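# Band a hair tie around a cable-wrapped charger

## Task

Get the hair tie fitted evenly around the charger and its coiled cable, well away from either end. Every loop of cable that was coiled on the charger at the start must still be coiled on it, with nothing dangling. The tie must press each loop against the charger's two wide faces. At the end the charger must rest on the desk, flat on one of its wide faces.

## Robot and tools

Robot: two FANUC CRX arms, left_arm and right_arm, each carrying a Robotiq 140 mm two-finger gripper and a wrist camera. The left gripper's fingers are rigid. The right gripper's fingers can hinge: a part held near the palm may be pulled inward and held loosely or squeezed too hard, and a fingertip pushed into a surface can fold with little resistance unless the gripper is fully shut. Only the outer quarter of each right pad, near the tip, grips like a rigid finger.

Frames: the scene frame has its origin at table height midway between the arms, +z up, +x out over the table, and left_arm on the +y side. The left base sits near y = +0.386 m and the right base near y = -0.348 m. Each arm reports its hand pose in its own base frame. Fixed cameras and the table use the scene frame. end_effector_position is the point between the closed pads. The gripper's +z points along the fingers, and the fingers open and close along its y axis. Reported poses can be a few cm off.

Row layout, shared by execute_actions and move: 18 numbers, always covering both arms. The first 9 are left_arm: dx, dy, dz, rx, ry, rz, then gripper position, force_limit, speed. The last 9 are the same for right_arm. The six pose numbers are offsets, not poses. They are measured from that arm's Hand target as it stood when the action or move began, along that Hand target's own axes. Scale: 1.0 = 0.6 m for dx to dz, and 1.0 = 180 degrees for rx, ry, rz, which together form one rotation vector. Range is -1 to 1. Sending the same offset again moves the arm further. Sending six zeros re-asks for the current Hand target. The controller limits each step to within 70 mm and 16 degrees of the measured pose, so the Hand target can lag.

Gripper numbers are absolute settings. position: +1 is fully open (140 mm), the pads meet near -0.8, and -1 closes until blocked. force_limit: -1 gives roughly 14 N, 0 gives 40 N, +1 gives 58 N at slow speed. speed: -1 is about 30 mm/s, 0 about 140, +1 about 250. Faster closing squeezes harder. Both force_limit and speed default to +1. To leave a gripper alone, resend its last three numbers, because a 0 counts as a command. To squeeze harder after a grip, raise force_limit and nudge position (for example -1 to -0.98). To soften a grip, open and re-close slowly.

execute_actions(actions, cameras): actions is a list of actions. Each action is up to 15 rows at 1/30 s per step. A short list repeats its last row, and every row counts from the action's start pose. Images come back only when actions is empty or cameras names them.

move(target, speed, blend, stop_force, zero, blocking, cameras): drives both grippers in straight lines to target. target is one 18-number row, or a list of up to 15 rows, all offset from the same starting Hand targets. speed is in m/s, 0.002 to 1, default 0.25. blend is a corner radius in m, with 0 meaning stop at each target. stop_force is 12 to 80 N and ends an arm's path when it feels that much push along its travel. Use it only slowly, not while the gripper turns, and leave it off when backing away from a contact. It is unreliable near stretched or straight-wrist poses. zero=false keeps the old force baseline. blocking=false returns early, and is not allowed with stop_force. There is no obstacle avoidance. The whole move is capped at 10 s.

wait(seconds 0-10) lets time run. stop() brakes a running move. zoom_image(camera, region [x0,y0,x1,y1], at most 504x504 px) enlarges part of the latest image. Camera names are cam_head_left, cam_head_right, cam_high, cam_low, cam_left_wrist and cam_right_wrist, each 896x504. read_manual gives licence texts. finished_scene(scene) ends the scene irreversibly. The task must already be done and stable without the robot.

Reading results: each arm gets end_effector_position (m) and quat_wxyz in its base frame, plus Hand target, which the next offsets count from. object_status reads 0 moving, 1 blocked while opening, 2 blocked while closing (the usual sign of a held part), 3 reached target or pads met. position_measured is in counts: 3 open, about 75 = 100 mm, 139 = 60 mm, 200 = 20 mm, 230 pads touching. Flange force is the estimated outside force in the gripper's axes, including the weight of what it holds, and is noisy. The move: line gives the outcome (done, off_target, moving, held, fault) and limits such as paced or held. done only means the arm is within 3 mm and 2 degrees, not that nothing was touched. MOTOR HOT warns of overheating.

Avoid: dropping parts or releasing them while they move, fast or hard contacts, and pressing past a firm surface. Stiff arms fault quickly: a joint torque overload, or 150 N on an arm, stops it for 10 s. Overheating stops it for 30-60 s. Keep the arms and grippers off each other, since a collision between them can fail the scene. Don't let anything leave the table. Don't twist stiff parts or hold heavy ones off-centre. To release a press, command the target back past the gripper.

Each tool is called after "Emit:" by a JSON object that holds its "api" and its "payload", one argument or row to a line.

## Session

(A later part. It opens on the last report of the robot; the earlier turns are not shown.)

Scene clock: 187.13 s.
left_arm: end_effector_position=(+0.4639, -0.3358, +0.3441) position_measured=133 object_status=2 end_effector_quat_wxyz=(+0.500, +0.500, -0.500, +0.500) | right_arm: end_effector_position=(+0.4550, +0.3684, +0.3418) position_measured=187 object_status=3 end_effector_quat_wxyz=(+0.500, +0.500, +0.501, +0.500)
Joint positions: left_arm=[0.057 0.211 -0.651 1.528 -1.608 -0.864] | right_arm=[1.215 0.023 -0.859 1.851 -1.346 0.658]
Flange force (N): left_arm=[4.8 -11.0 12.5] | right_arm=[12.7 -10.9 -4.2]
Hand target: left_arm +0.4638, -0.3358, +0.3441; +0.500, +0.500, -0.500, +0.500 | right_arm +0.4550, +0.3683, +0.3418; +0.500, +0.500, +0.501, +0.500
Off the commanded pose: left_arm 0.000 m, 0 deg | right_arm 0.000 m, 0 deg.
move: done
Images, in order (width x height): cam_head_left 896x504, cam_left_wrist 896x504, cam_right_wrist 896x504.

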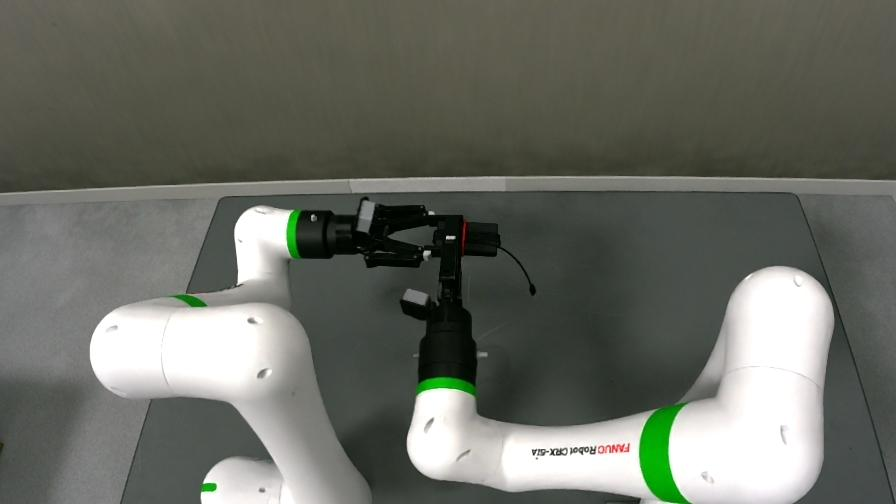

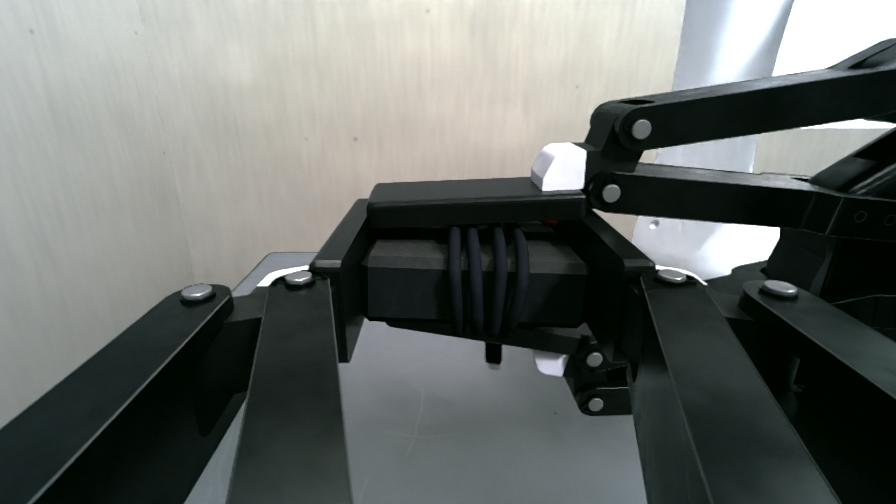

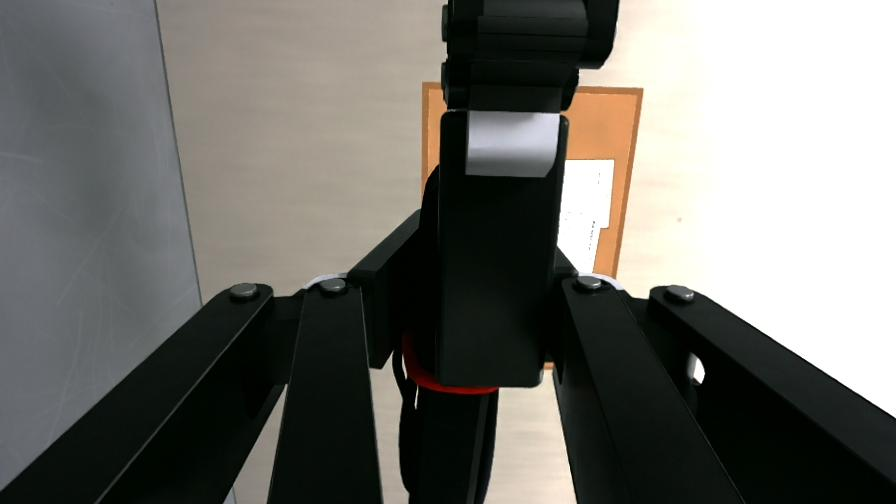

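Emit:
{"api": "move", "payload": {
  "target": [
    [0,0,0,0,0,0,-1,-0.7,-1,0,0.003,0,0,0,0,0.11,-1,-0.7]
  ],
  "speed": 0.03
}}

Emit:
{"api": "move", "payload": {
  "target": [
    [0,0,0,0,0,0,-1,-0.7,-1,-0.092,0,0,0,0,0,0.11,-1,-0.7]
  ],
  "speed": 0.06,
  "cameras": ["cam_right_wrist","cam_head_left","cam_left_wrist","cam_head_right"]
}}

Emit:
{"api": "zoom_image", "payload": {
  "camera": "cam_head_left",
  "region": [420, 200, 540, 310]
}}

Emit:
{"api": "zoom_image", "payload": {
  "camera": "cam_right_wrist",
  "region": [300, 150, 660, 430]
}}

Scene clock: 190.67 s.
left_arm: end_effector_position=(+0.4638, -0.3358, +0.3441) position_measured=133 object_status=2 end_effector_quat_wxyz=(+0.500, +0.500, -0.500, +0.500) | right_arm: end_effector_position=(+0.4550, +0.3683, +0.3436) position_measured=115 object_status=0 end_effector_quat_wxyz=(+0.500, +0.500, +0.501, +0.500)
Joint positions: left_arm=[0.057 0.211 -0.651 1.528 -1.608 -0.864] | right_arm=[1.215 0.02 -0.857 1.849 -1.345 0.663]
Flange force (N): left_arm=[-3.8 -6.9 -0.5] | right_arm=[1.4 -1.7 -0.3]
Hand target: left_arm +0.4638, -0.3358, +0.3441; +0.500, +0.500, -0.500, +0.500 | right_arm +0.4550, +0.3683, +0.3436; +0.500, +0.500, +0.501, +0.500
Off the commanded pose: left_arm 0.000 m, 0 deg | right_arm 0.000 m, 0 deg.
move: done

Scene clock: 192.00 s.
left_arm: end_effector_position=(+0.4638, -0.3358, +0.3441) position_measured=133 object_status=2 end_effector_quat_wxyz=(+0.500, +0.500, -0.500, +0.500) | right_arm: end_effector_position=(+0.4551, +0.3132, +0.3437) position_measured=115 object_status=3 end_effector_quat_wxyz=(+0.500, +0.500, +0.501, +0.500)
Joint positions: left_arm=[0.057 0.211 -0.651 1.528 -1.608 -0.864] | right_arm=[1.131 -0.115 -0.98 1.915 -1.29 0.658]
Flange force (N): left_arm=[-4.1 -7.5 -0.5] | right_arm=[1.2 -1.3 -2.9]
Hand target: left_arm +0.4638, -0.3358, +0.3441; +0.500, +0.500, -0.500, +0.500 | right_arm +0.4551, +0.3131, +0.3437; +0.500, +0.500, +0.501, +0.500
Off the commanded pose: left_arm 0.000 m, 0 deg | right_arm 0.000 m, 0 deg.
move: done
Images, in order (width x height): cam_head_left 896x504, cam_head_right 896x504, cam_left_wrist 896x504, cam_right_wrist 896x504.

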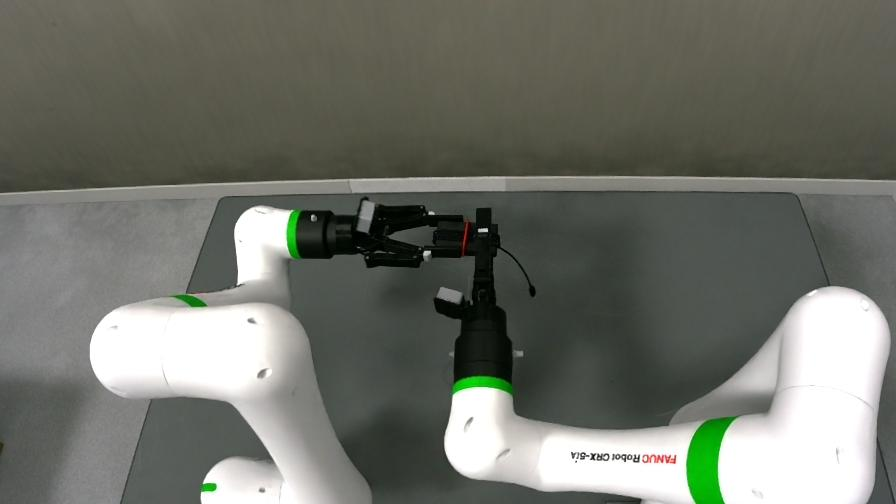

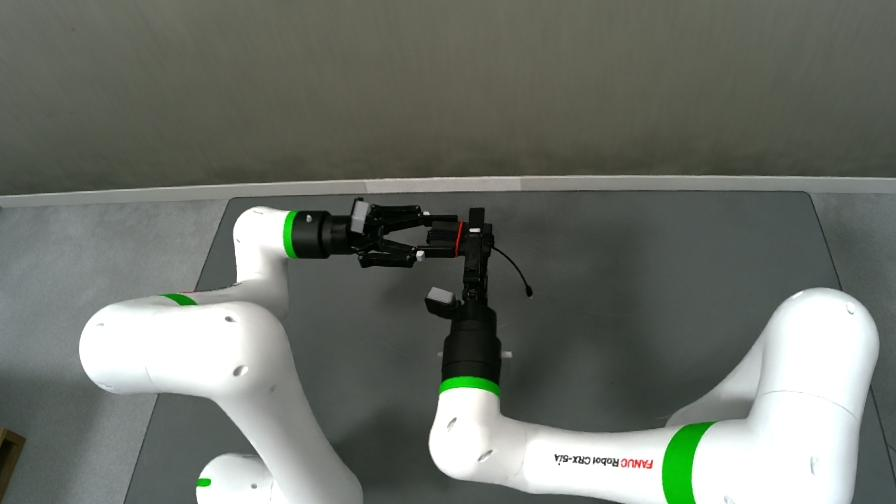

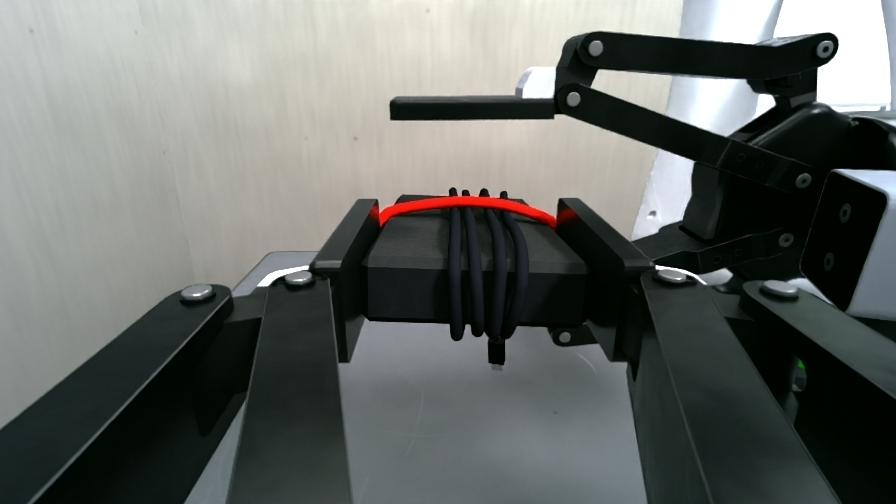

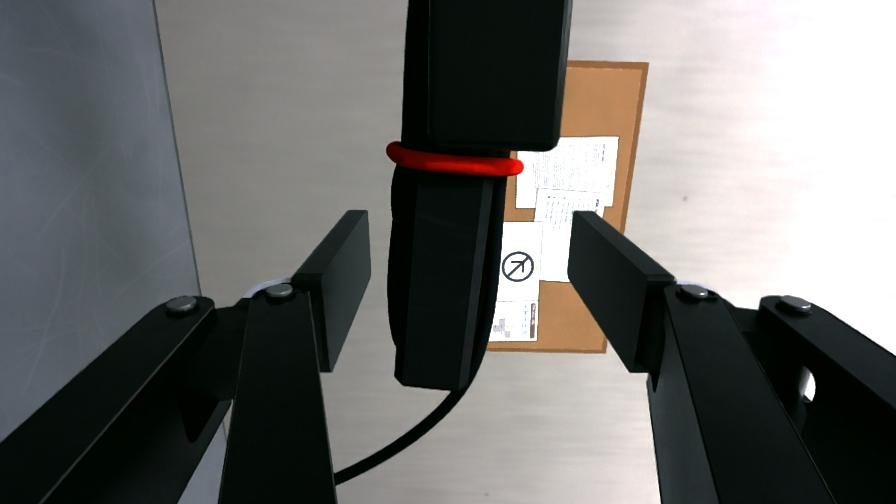

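Scaled by 4.200 from the camera's 896x504 image, which has a finer 1280x720 frame.

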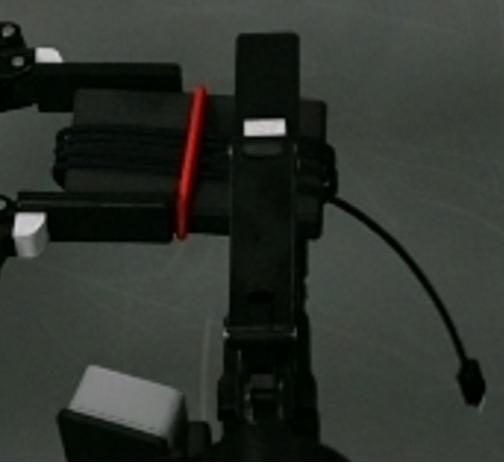

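Scaled by 1.400 from the camera's 896x504 image, which has a finer 1280x720 frame.

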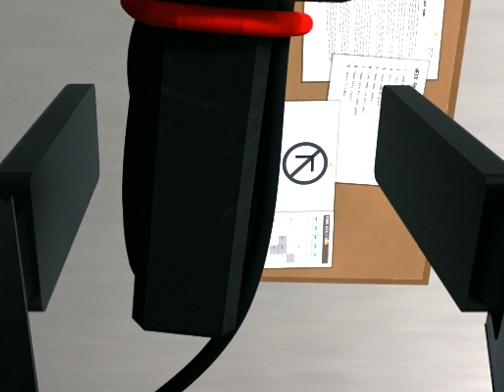

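Emit:
{"api": "move", "payload": {
  "target": [
    [0,0,0,0,0,0,-1,-0.7,-1,0,0.001,0,0,0,0,-1,-1,-1]
  ],
  "speed": 0.03,
  "cameras": ["cam_right_wrist","cam_head_left","cam_left_wrist"]
}}

Emit:
{"api": "zoom_image", "payload": {
  "camera": "cam_left_wrist",
  "region": [300, 80, 680, 400]
}}

Emit:
{"api": "zoom_image", "payload": {
  "camera": "cam_right_wrist",
  "region": [300, 150, 660, 430]
}}

Scene clock: 196.73 s.
left_arm: end_effector_position=(+0.4639, -0.3358, +0.3442) position_measured=133 object_status=2 end_effector_quat_wxyz=(+0.500, +0.500, -0.500, +0.500) | right_arm: end_effector_position=(+0.4551, +0.3131, +0.3443) position_measured=195 object_status=2 end_effector_quat_wxyz=(+0.500, +0.500, +0.501, +0.500)
Joint positions: left_arm=[0.057 0.211 -0.651 1.528 -1.608 -0.864] | right_arm=[1.132 -0.116 -0.98 1.914 -1.289 0.659]
Flange force (N): left_arm=[6.2 -5.4 -4.2] | right_arm=[-2.9 -12.1 -0.3]
Hand target: left_arm +0.4638, -0.3358, +0.3441; +0.500, +0.500, -0.500, +0.500 | right_arm +0.4551, +0.3132, +0.3443; +0.500, +0.500, +0.501, +0.500
Off the commanded pose: left_arm 0.000 m, 0 deg | right_arm 0.000 m, 0 deg.
move: done
Images, in order (width x height): cam_head_left 896x504, cam_left_wrist 896x504, cam_right_wrist 896x504.

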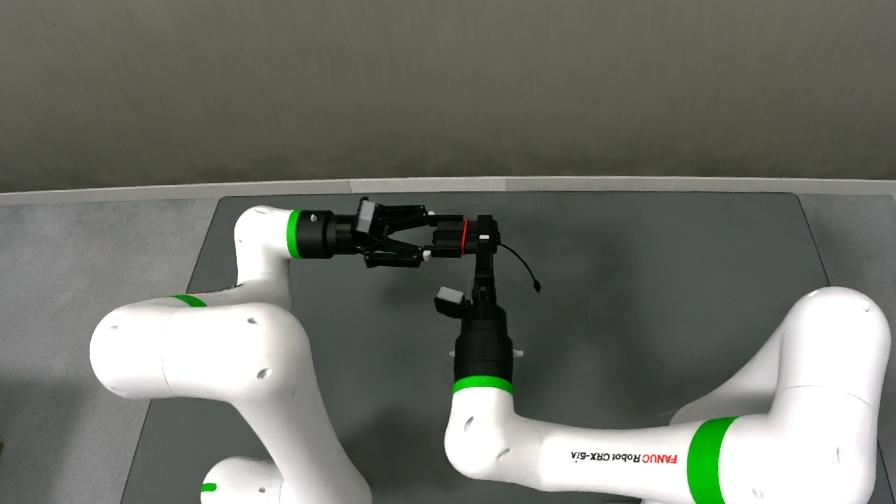

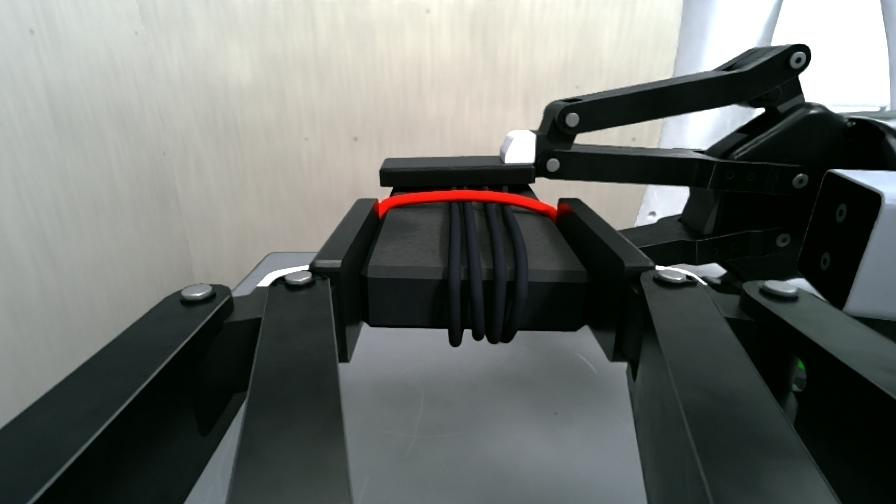

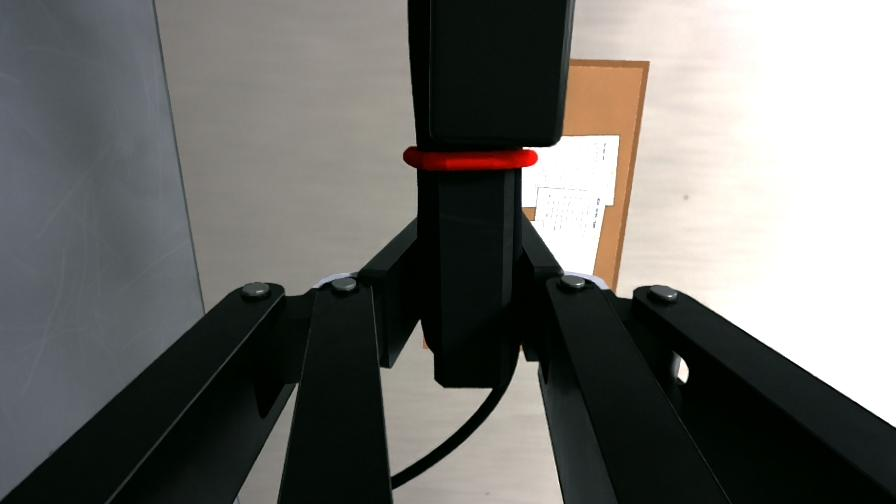

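Scaled by 1.326 from the camera's 896x504 image, which has a finer 1280x720 frame.

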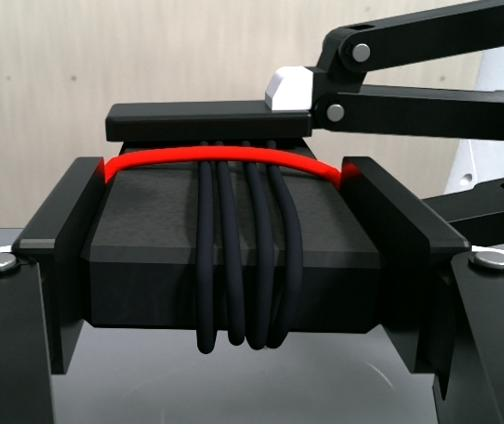

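Scaled by 1.400 from the camera's 896x504 image, which has a finer 1280x720 frame.

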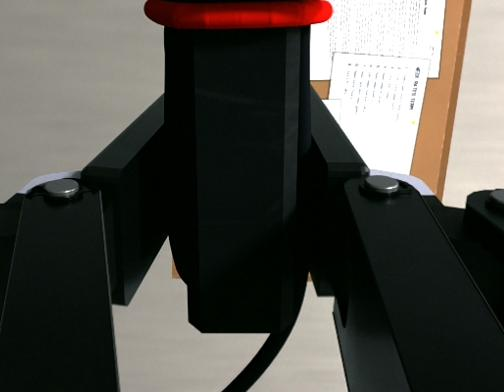

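Emit:
{"api": "move", "payload": {
  "target": [
    [0,0,0,0,0,0,-1,-0.7,-1,0,0,0,0,0,0,-0.98,-0.4,-1]
  ],
  "speed": 0.03
}}

Emit:
{"api": "move", "payload": {
  "target": [
    [0,0,0,0,0,0,0.08,-0.7,-1,0,0,0,0,0,0,-0.98,-0.4,-1],
    [0,0,-0.05,0,0,0,0.08,-0.7,-1,0,0,0,0,0,0,-0.98,-0.4,-1]
  ],
  "speed": 0.04,
  "cameras": ["cam_head_left","cam_left_wrist","cam_right_wrist"]
}}

Scene clock: 198.57 s.
left_arm: end_effector_position=(+0.4638, -0.3358, +0.3441) position_measured=133 object_status=2 end_effector_quat_wxyz=(+0.500, +0.500, -0.500, +0.500) | right_arm: end_effector_position=(+0.4551, +0.3132, +0.3443) position_measured=195 object_status=2 end_effector_quat_wxyz=(+0.500, +0.500, +0.501, +0.500)
Joint positions: left_arm=[0.057 0.211 -0.651 1.528 -1.608 -0.864] | right_arm=[1.132 -0.116 -0.98 1.914 -1.289 0.659]
Flange force (N): left_arm=[6.3 -5.9 -4.4] | right_arm=[-2.6 -12.3 -0.5]
Hand target: left_arm +0.4638, -0.3358, +0.3441; +0.500, +0.500, -0.500, +0.500 | right_arm +0.4551, +0.3132, +0.3443; +0.500, +0.500, +0.501, +0.500
Off the commanded pose: left_arm 0.000 m, 0 deg | right_arm 0.000 m, 0 deg.
move: done

Scene clock: 200.27 s.
left_arm: end_effector_position=(+0.4638, -0.3059, +0.3441) position_measured=119 object_status=3 end_effector_quat_wxyz=(+0.500, +0.500, -0.500, +0.500) | right_arm: end_effector_position=(+0.4551, +0.3132, +0.3443) position_measured=199 object_status=2 end_effector_quat_wxyz=(+0.500, +0.500, +0.501, +0.500)
Joint positions: left_arm=[0.138 0.216 -0.644 1.466 -1.661 -0.866] | right_arm=[1.132 -0.116 -0.98 1.914 -1.289 0.659]
Flange force (N): left_arm=[-1.5 -6.1 -3.8] | right_arm=[0.6 -4.4 -1.6]
Hand target: left_arm +0.4638, -0.3058, +0.3441; +0.500, +0.500, -0.500, +0.500 | right_arm +0.4551, +0.3132, +0.3443; +0.500, +0.500, +0.501, +0.500
Off the commanded pose: left_arm 0.000 m, 0 deg | right_arm 0.000 m, 0 deg.
move: done
Images, in order (width x height): cam_head_left 896x504, cam_left_wrist 896x504, cam_right_wrist 896x504.

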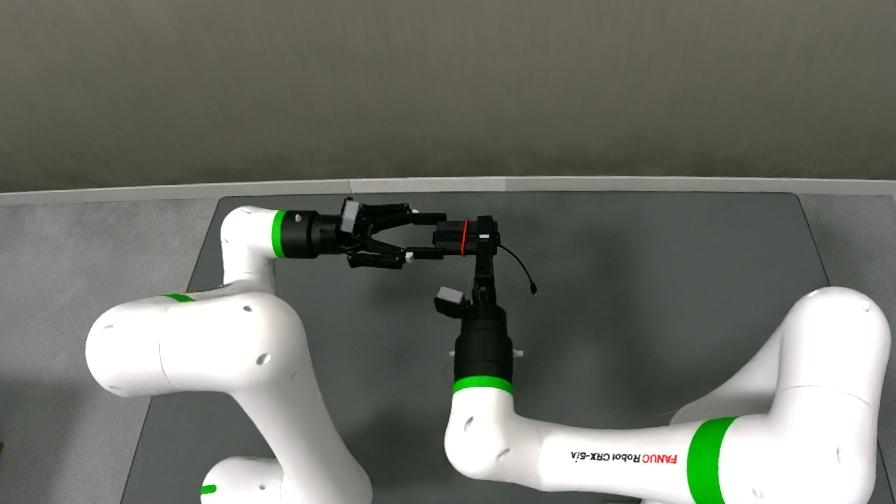

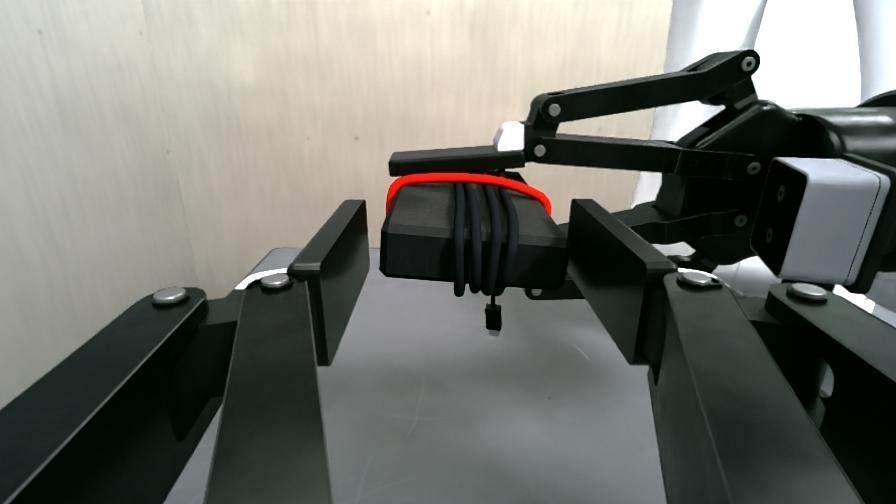

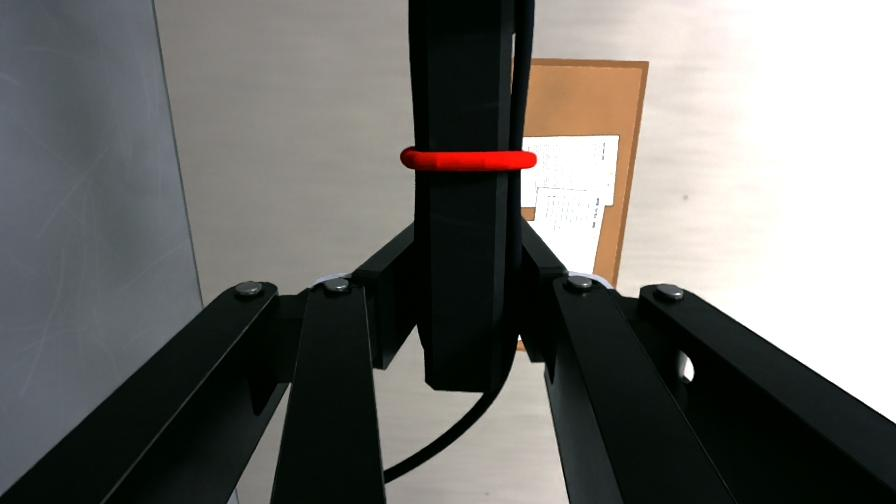

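Emit:
{"api": "move", "payload": {
  "target": [
    [0,0,-0.13,0,0,0,0.15,-0.7,-1,0,0,0,0,0,0,-0.98,-0.4,-1],
    [0.24,0,-0.13,0,-0.5,0,0.15,-0.7,-1,0,0,0,0,0,0,-0.98,-0.4,-1],
    [0.2,0,0.057,0,-0.5,0,0.15,-0.7,-1,0,0,0,0,0,0,-0.98,-0.4,-1]
  ],
  "speed": 0.25,
  "blend": [0.03,0.03,0],
  "cameras": ["cam_head_left","cam_left_wrist"]
}}

Scene clock: 207.70 s.
left_arm: end_effector_position=(+0.4630, -0.3395, +0.4631) position_measured=110 object_status=3 end_effector_quat_wxyz=(-0.002, +0.707, -0.707, +0.012) | right_arm: end_effector_position=(+0.4551, +0.3132, +0.3443) position_measured=199 object_status=2 end_effector_quat_wxyz=(+0.500, +0.500, +0.501, +0.500)
Joint positions: left_arm=[-0.401 0.696 1.533 0.008 -2.384 0.406] | right_arm=[1.132 -0.116 -0.98 1.914 -1.289 0.659]
Flange force (N): left_arm=no reading | right_arm=[0.5 -3.9 -0.7]
Hand target: left_arm +0.4637, -0.3400, +0.4641; +0.000, +0.707, -0.707, +0.000 | right_arm +0.4551, +0.3132, +0.3443; +0.500, +0.500, +0.501, +0.500
Off the commanded pose: left_arm 0.001 m, 1 deg | right_arm 0.000 m, 0 deg.
elbow stopped short (left arm): the move would have taken joint 3 (elbow) straighter than the controller allows.
move: done
Images, in order (width x height): cam_head_left 896x504, cam_left_wrist 896x504.

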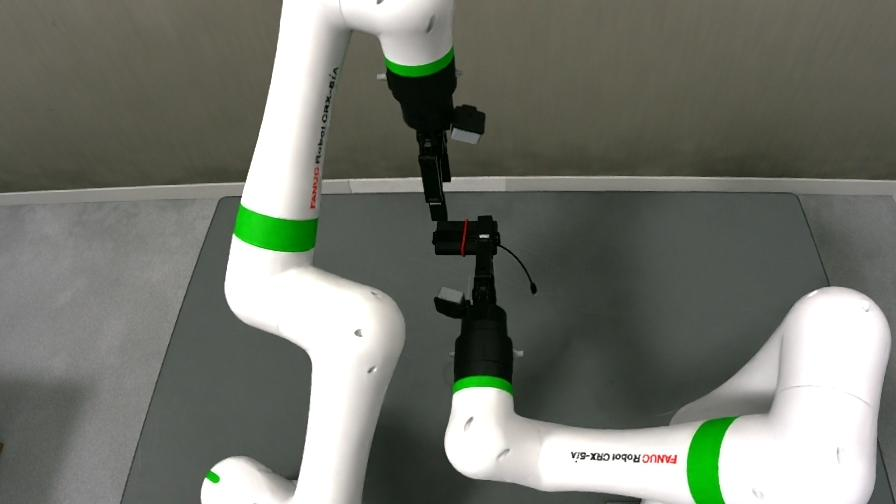

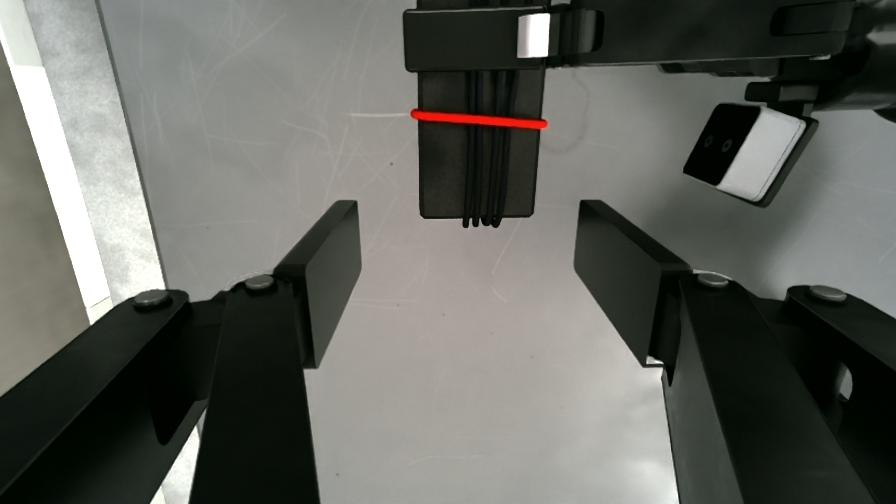

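Emit:
{"api": "move", "payload": {
  "target": [
    [0.013,0.008,0.09,0,0,0,0.15,-0.7,-1,0,0,0,0,0,0,-0.98,-0.4,-1]
  ],
  "speed": 0.15,
  "cameras": ["cam_head_left","cam_left_wrist"]
}}

Scene clock: 210.67 s.
left_arm: end_effector_position=(+0.4590, -0.3478, +0.4101) position_measured=110 object_status=3 end_effector_quat_wxyz=(+0.000, +0.707, -0.707, +0.000) | right_arm: end_effector_position=(+0.4551, +0.3132, +0.3443) position_measured=199 object_status=2 end_effector_quat_wxyz=(+0.500, +0.500, +0.501, +0.500)
Joint positions: left_arm=[-0.421 0.483 1.016 -0.001 -2.103 0.42] | right_arm=[1.132 -0.116 -0.98 1.914 -1.289 0.659]
Flange force (N): left_arm=no reading | right_arm=[1.1 -4.3 -1.1]
Hand target: left_arm +0.4590, -0.3478, +0.4101; +0.000, +0.707, -0.707, +0.000 | right_arm +0.4551, +0.3132, +0.3443; +0.500, +0.500, +0.501, +0.500
Off the commanded pose: left_arm 0.000 m, 0 deg | right_arm 0.000 m, 0 deg.
move: done
Images, in order (width x height): cam_head_left 896x504, cam_left_wrist 896x504.

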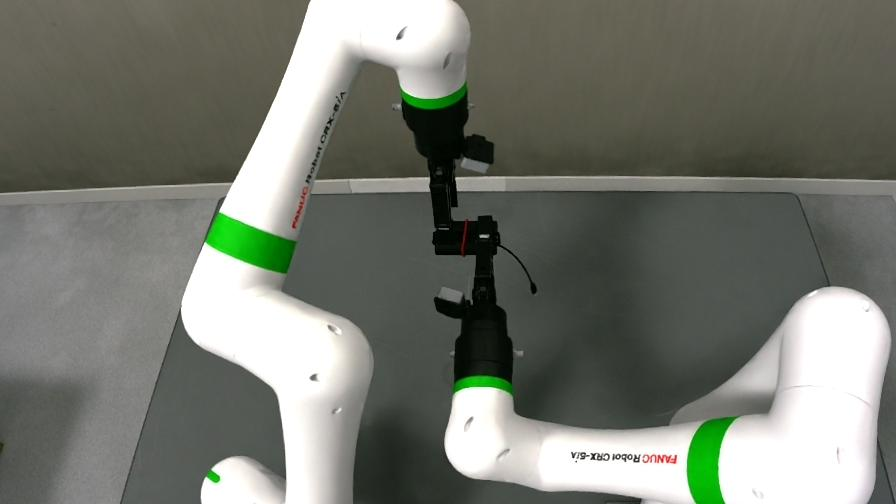

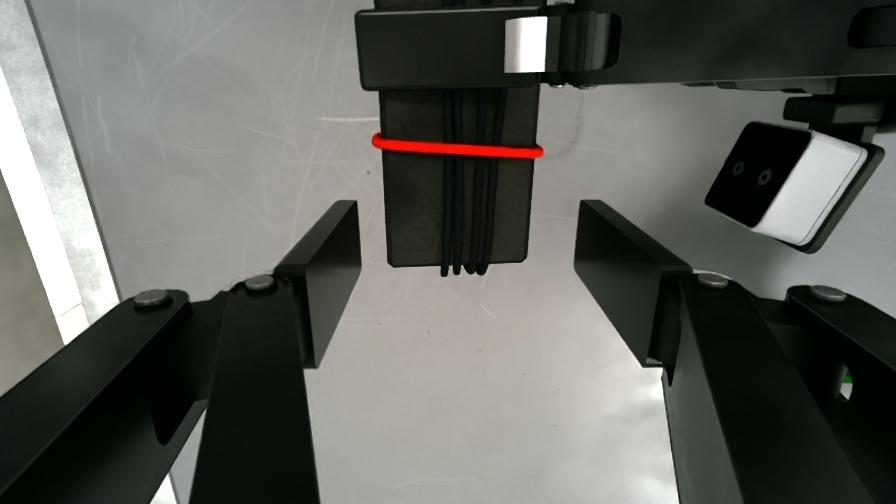

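Emit:
{"api": "move", "payload": {
  "target": [
    [0.0083,-0.0048,0,0,0,0,0.15,-0.7,-1,0,0,0,0,0,0,-0.98,-0.4,-1],
    [0.0083,-0.0048,0.0402,0,0,0,0.15,-0.7,-1,0,0,0,0,0,0,-0.98,-0.4,-1]
  ],
  "speed": 0.06,
  "cameras": ["cam_head_left","cam_left_wrist","cam_right_wrist"]
}}

Scene clock: 215.17 s.
left_arm: end_effector_position=(+0.4619, -0.3528, +0.3860) position_measured=110 object_status=3 end_effector_quat_wxyz=(+0.000, +0.707, -0.707, +0.000) | right_arm: end_effector_position=(+0.4551, +0.3132, +0.3443) position_measured=199 object_status=2 end_effector_quat_wxyz=(+0.500, +0.500, +0.501, +0.500)
Joint positions: left_arm=[-0.427 0.454 0.91 0 -2.025 0.427] | right_arm=[1.132 -0.116 -0.98 1.914 -1.289 0.659]
Flange force (N): left_arm=no reading | right_arm=[1.2 -4.7 -0.6]
Hand target: left_arm +0.4619, -0.3528, +0.3860; +0.000, +0.707, -0.707, +0.000 | right_arm +0.4551, +0.3132, +0.3443; +0.500, +0.500, +0.501, +0.500
Off the commanded pose: left_arm 0.000 m, 0 deg | right_arm 0.000 m, 0 deg.
move: done
Images, in order (width x height): cam_head_left 896x504, cam_left_wrist 896x504, cam_right_wrist 896x504.

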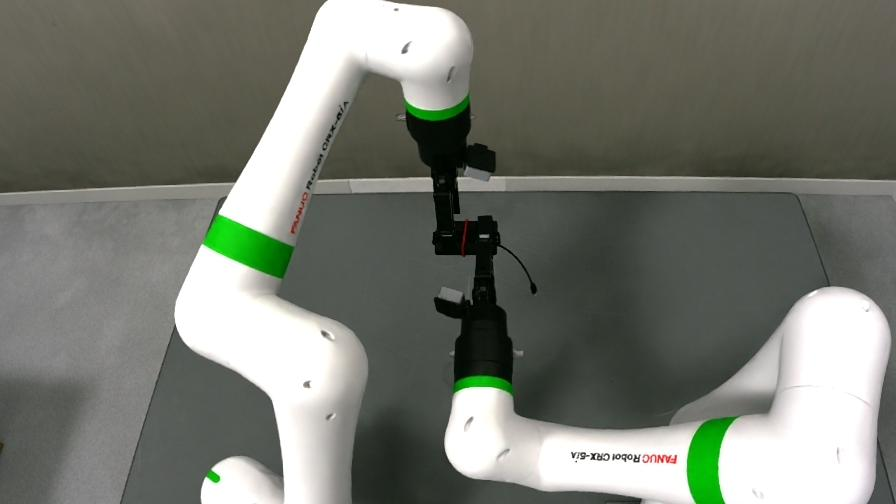

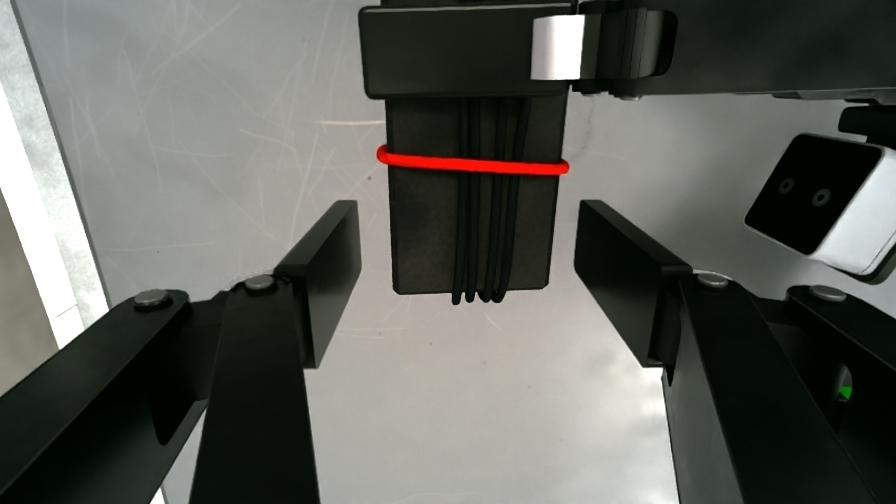

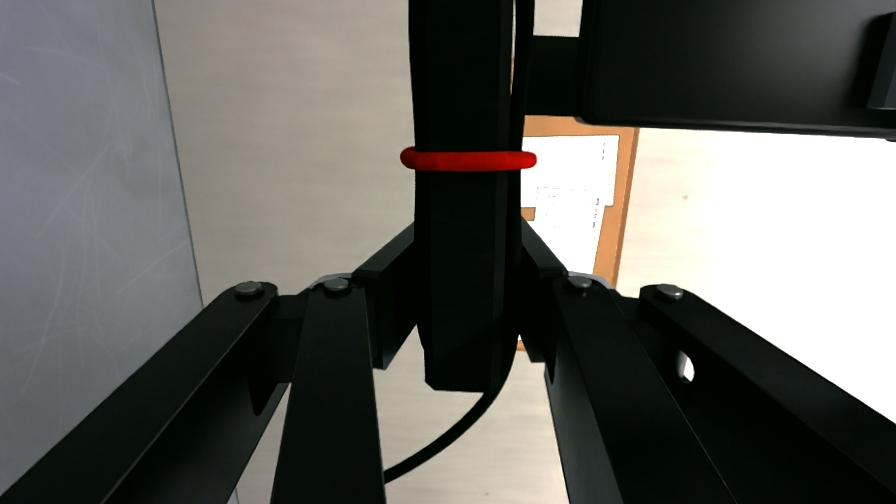

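Emit:
{"api": "move", "payload": {
  "target": [
    [0.0067,0.0028,0.0,0,0,0,0.15,-0.7,-1,0,0,0,0,0,0,-0.98,-0.4,-1],
    [0.0067,0.0028,0.0283,0,0,0,0.15,-0.7,-1,0,0,0,0,0,0,-0.98,-0.4,-1]
  ],
  "speed": 0.04,
  "cameras": ["cam_head_left","cam_left_wrist","cam_right_wrist"]
}}

Scene clock: 217.97 s.
left_arm: end_effector_position=(+0.4602, -0.3568, +0.3690) position_measured=110 object_status=3 end_effector_quat_wxyz=(+0.000, +0.707, -0.707, +0.000) | right_arm: end_effector_position=(+0.4551, +0.3132, +0.3443) position_measured=199 object_status=2 end_effector_quat_wxyz=(+0.500, +0.500, +0.501, +0.500)
Joint positions: left_arm=[-0.435 0.432 0.834 -0.001 -1.972 0.434] | right_arm=[1.132 -0.116 -0.98 1.914 -1.289 0.659]
Flange force (N): left_arm=[7.3 -9.1 -4.0] | right_arm=[0.5 -3.8 -0.9]
Hand target: left_arm +0.4602, -0.3568, +0.3690; +0.000, +0.707, -0.707, +0.000 | right_arm +0.4551, +0.3132, +0.3443; +0.500, +0.500, +0.501, +0.500
Off the commanded pose: left_arm 0.000 m, 0 deg | right_arm 0.000 m, 0 deg.
move: done
Images, in order (width x height): cam_head_left 896x504, cam_left_wrist 896x504, cam_right_wrist 896x504.

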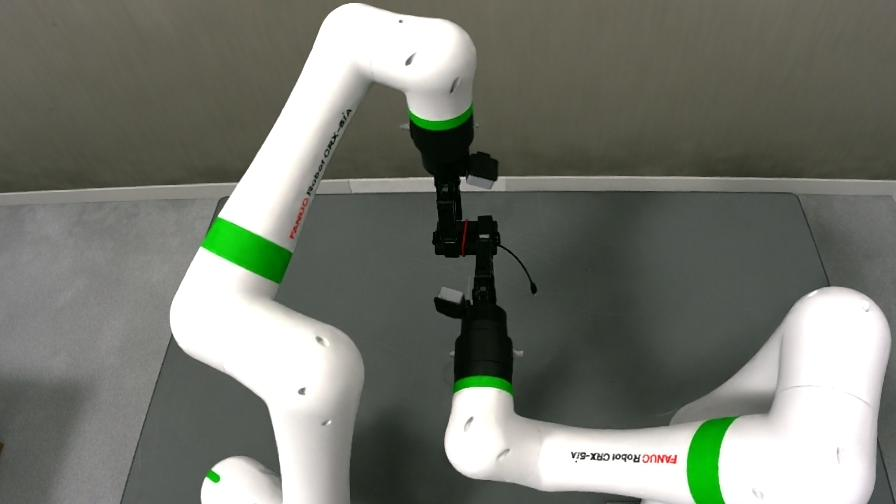

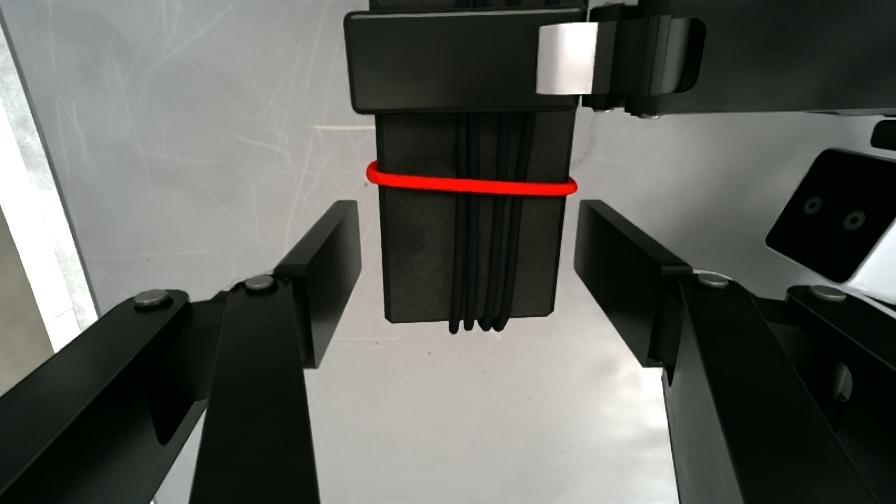

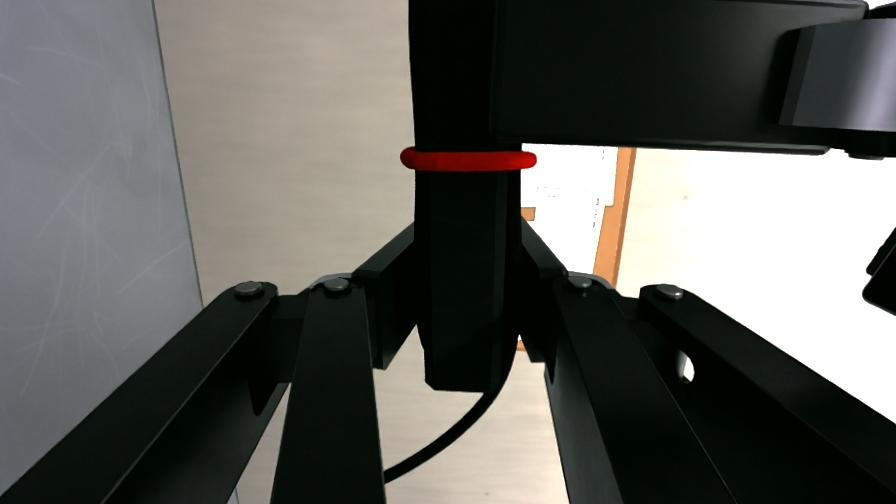

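Emit:
{"api": "move", "payload": {
  "target": [
    [-0.0067,0.003,0.0,0,0,0,0.15,-0.7,-1,0,0,0,0,0,0,-0.98,-0.4,-1],
    [-0.0067,0.003,0.0,0,0,0,-1,-1,-1,0,0,0,0,0,0,-0.98,-0.4,-1]
  ],
  "speed": 0.04,
  "cameras": ["cam_head_left","cam_left_wrist","cam_right_wrist"]
}}

Scene clock: 221.87 s.
left_arm: end_effector_position=(+0.4584, -0.3528, +0.3690) position_measured=133 object_status=2 end_effector_quat_wxyz=(+0.000, +0.707, -0.707, +0.000) | right_arm: end_effector_position=(+0.4551, +0.3131, +0.3443) position_measured=199 object_status=2 end_effector_quat_wxyz=(+0.500, +0.500, +0.501, +0.500)
Joint positions: left_arm=[-0.43 0.418 0.815 0 -1.966 0.429] | right_arm=[1.132 -0.116 -0.98 1.914 -1.289 0.659]
Flange force (N): left_arm=[6.8 -12.0 -8.0] | right_arm=[-0.9 -5.8 -2.3]
Hand target: left_arm +0.4584, -0.3528, +0.3690; +0.000, +0.707, -0.707, +0.000 | right_arm +0.4551, +0.3132, +0.3443; +0.500, +0.500, +0.501, +0.500
Off the commanded pose: left_arm 0.000 m, 0 deg | right_arm 0.000 m, 0 deg.
move: done
Images, in order (width x height): cam_head_left 896x504, cam_left_wrist 896x504, cam_right_wrist 896x504.

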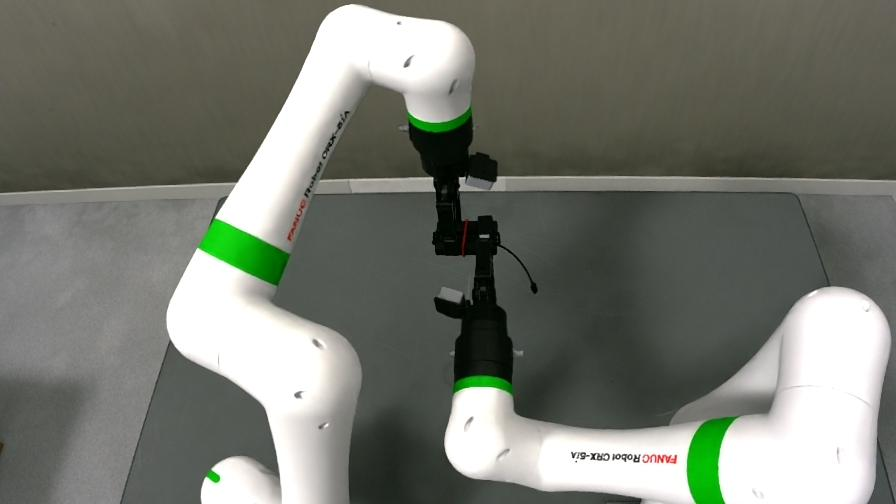

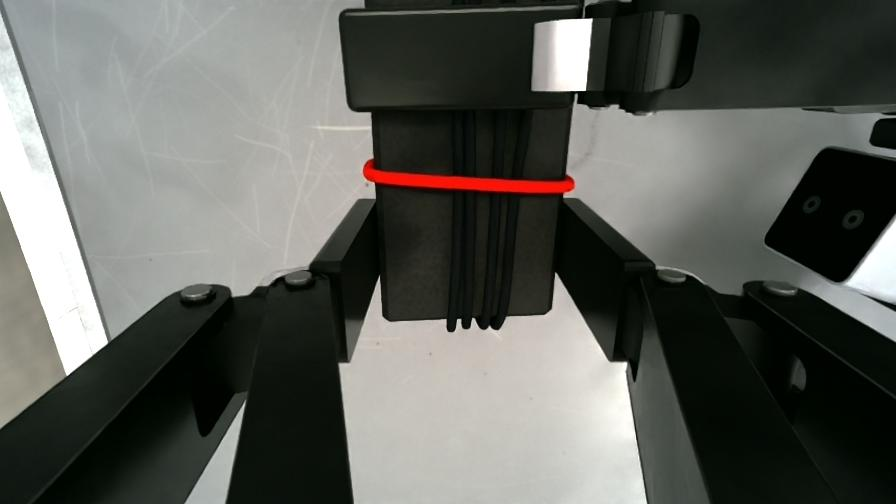

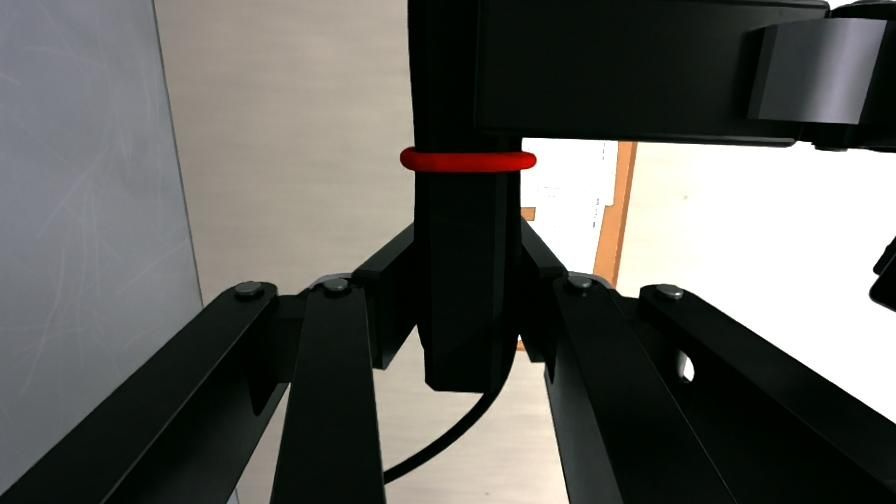

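Emit:
{"api": "move", "payload": {
  "target": [
    [0,0,0,0,0,0,0.08,-1,-1,0,0,0,0,0,0,-0.98,-0.4,-1],
    [0,0,0.009,0,0,0,0.08,-1,-1,0,0,0,0,0,0,-0.98,-0.4,-1],
    [0,0,0.009,0,0,0,-1,-1,-1,0,0,0,0,0,0,-0.98,-0.4,-1],
    [0,0,0.009,0,0,0,-0.97,-0.1,-1,0,0,0,0,0,0,-0.98,-0.4,-1]
  ],
  "speed": 0.04,
  "cameras": ["cam_left_wrist","cam_right_wrist"]
}}

Scene clock: 225.60 s.
left_arm: end_effector_position=(+0.4584, -0.3528, +0.3636) position_measured=133 object_status=2 end_effector_quat_wxyz=(+0.000, +0.707, -0.707, +0.000) | right_arm: end_effector_position=(+0.4551, +0.3131, +0.3443) position_measured=199 object_status=2 end_effector_quat_wxyz=(+0.500, +0.500, +0.501, +0.500)
Joint positions: left_arm=[-0.43 0.411 0.791 0 -1.949 0.429] | right_arm=[1.132 -0.116 -0.98 1.914 -1.289 0.659]
Flange force (N): left_arm=[5.7 -10.3 -8.5] | right_arm=[-1.4 -6.5 -1.5]
Hand target: left_arm +0.4584, -0.3528, +0.3636; +0.000, +0.707, -0.707, +0.000 | right_arm +0.4551, +0.3132, +0.3443; +0.500, +0.500, +0.501, +0.500
Off the commanded pose: left_arm 0.000 m, 0 deg | right_arm 0.000 m, 0 deg.
move: done
Images, in order (width x height): cam_left_wrist 896x504, cam_right_wrist 896x504.

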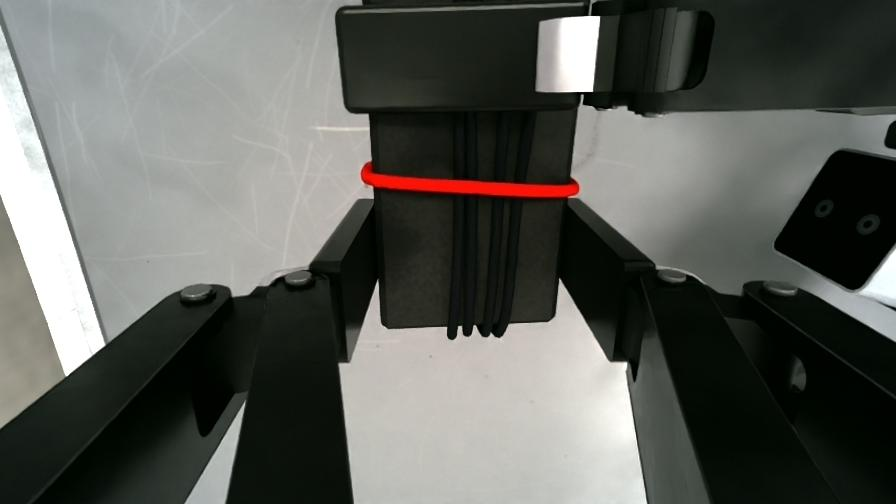

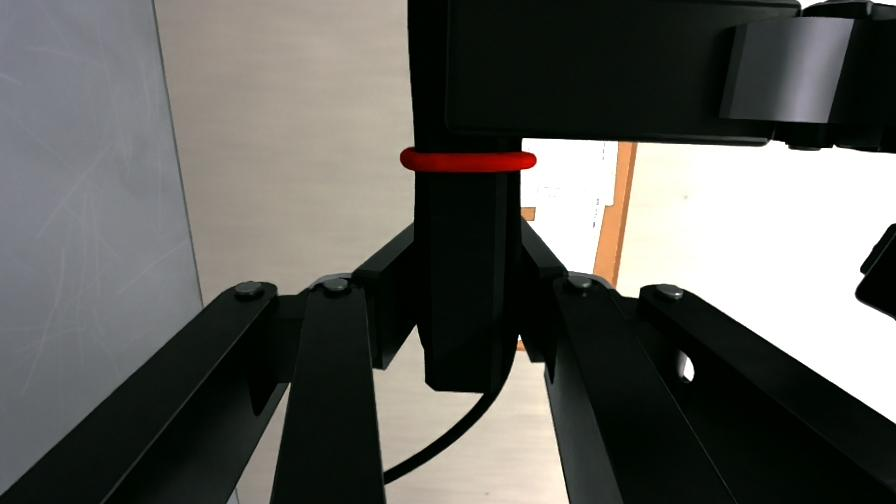

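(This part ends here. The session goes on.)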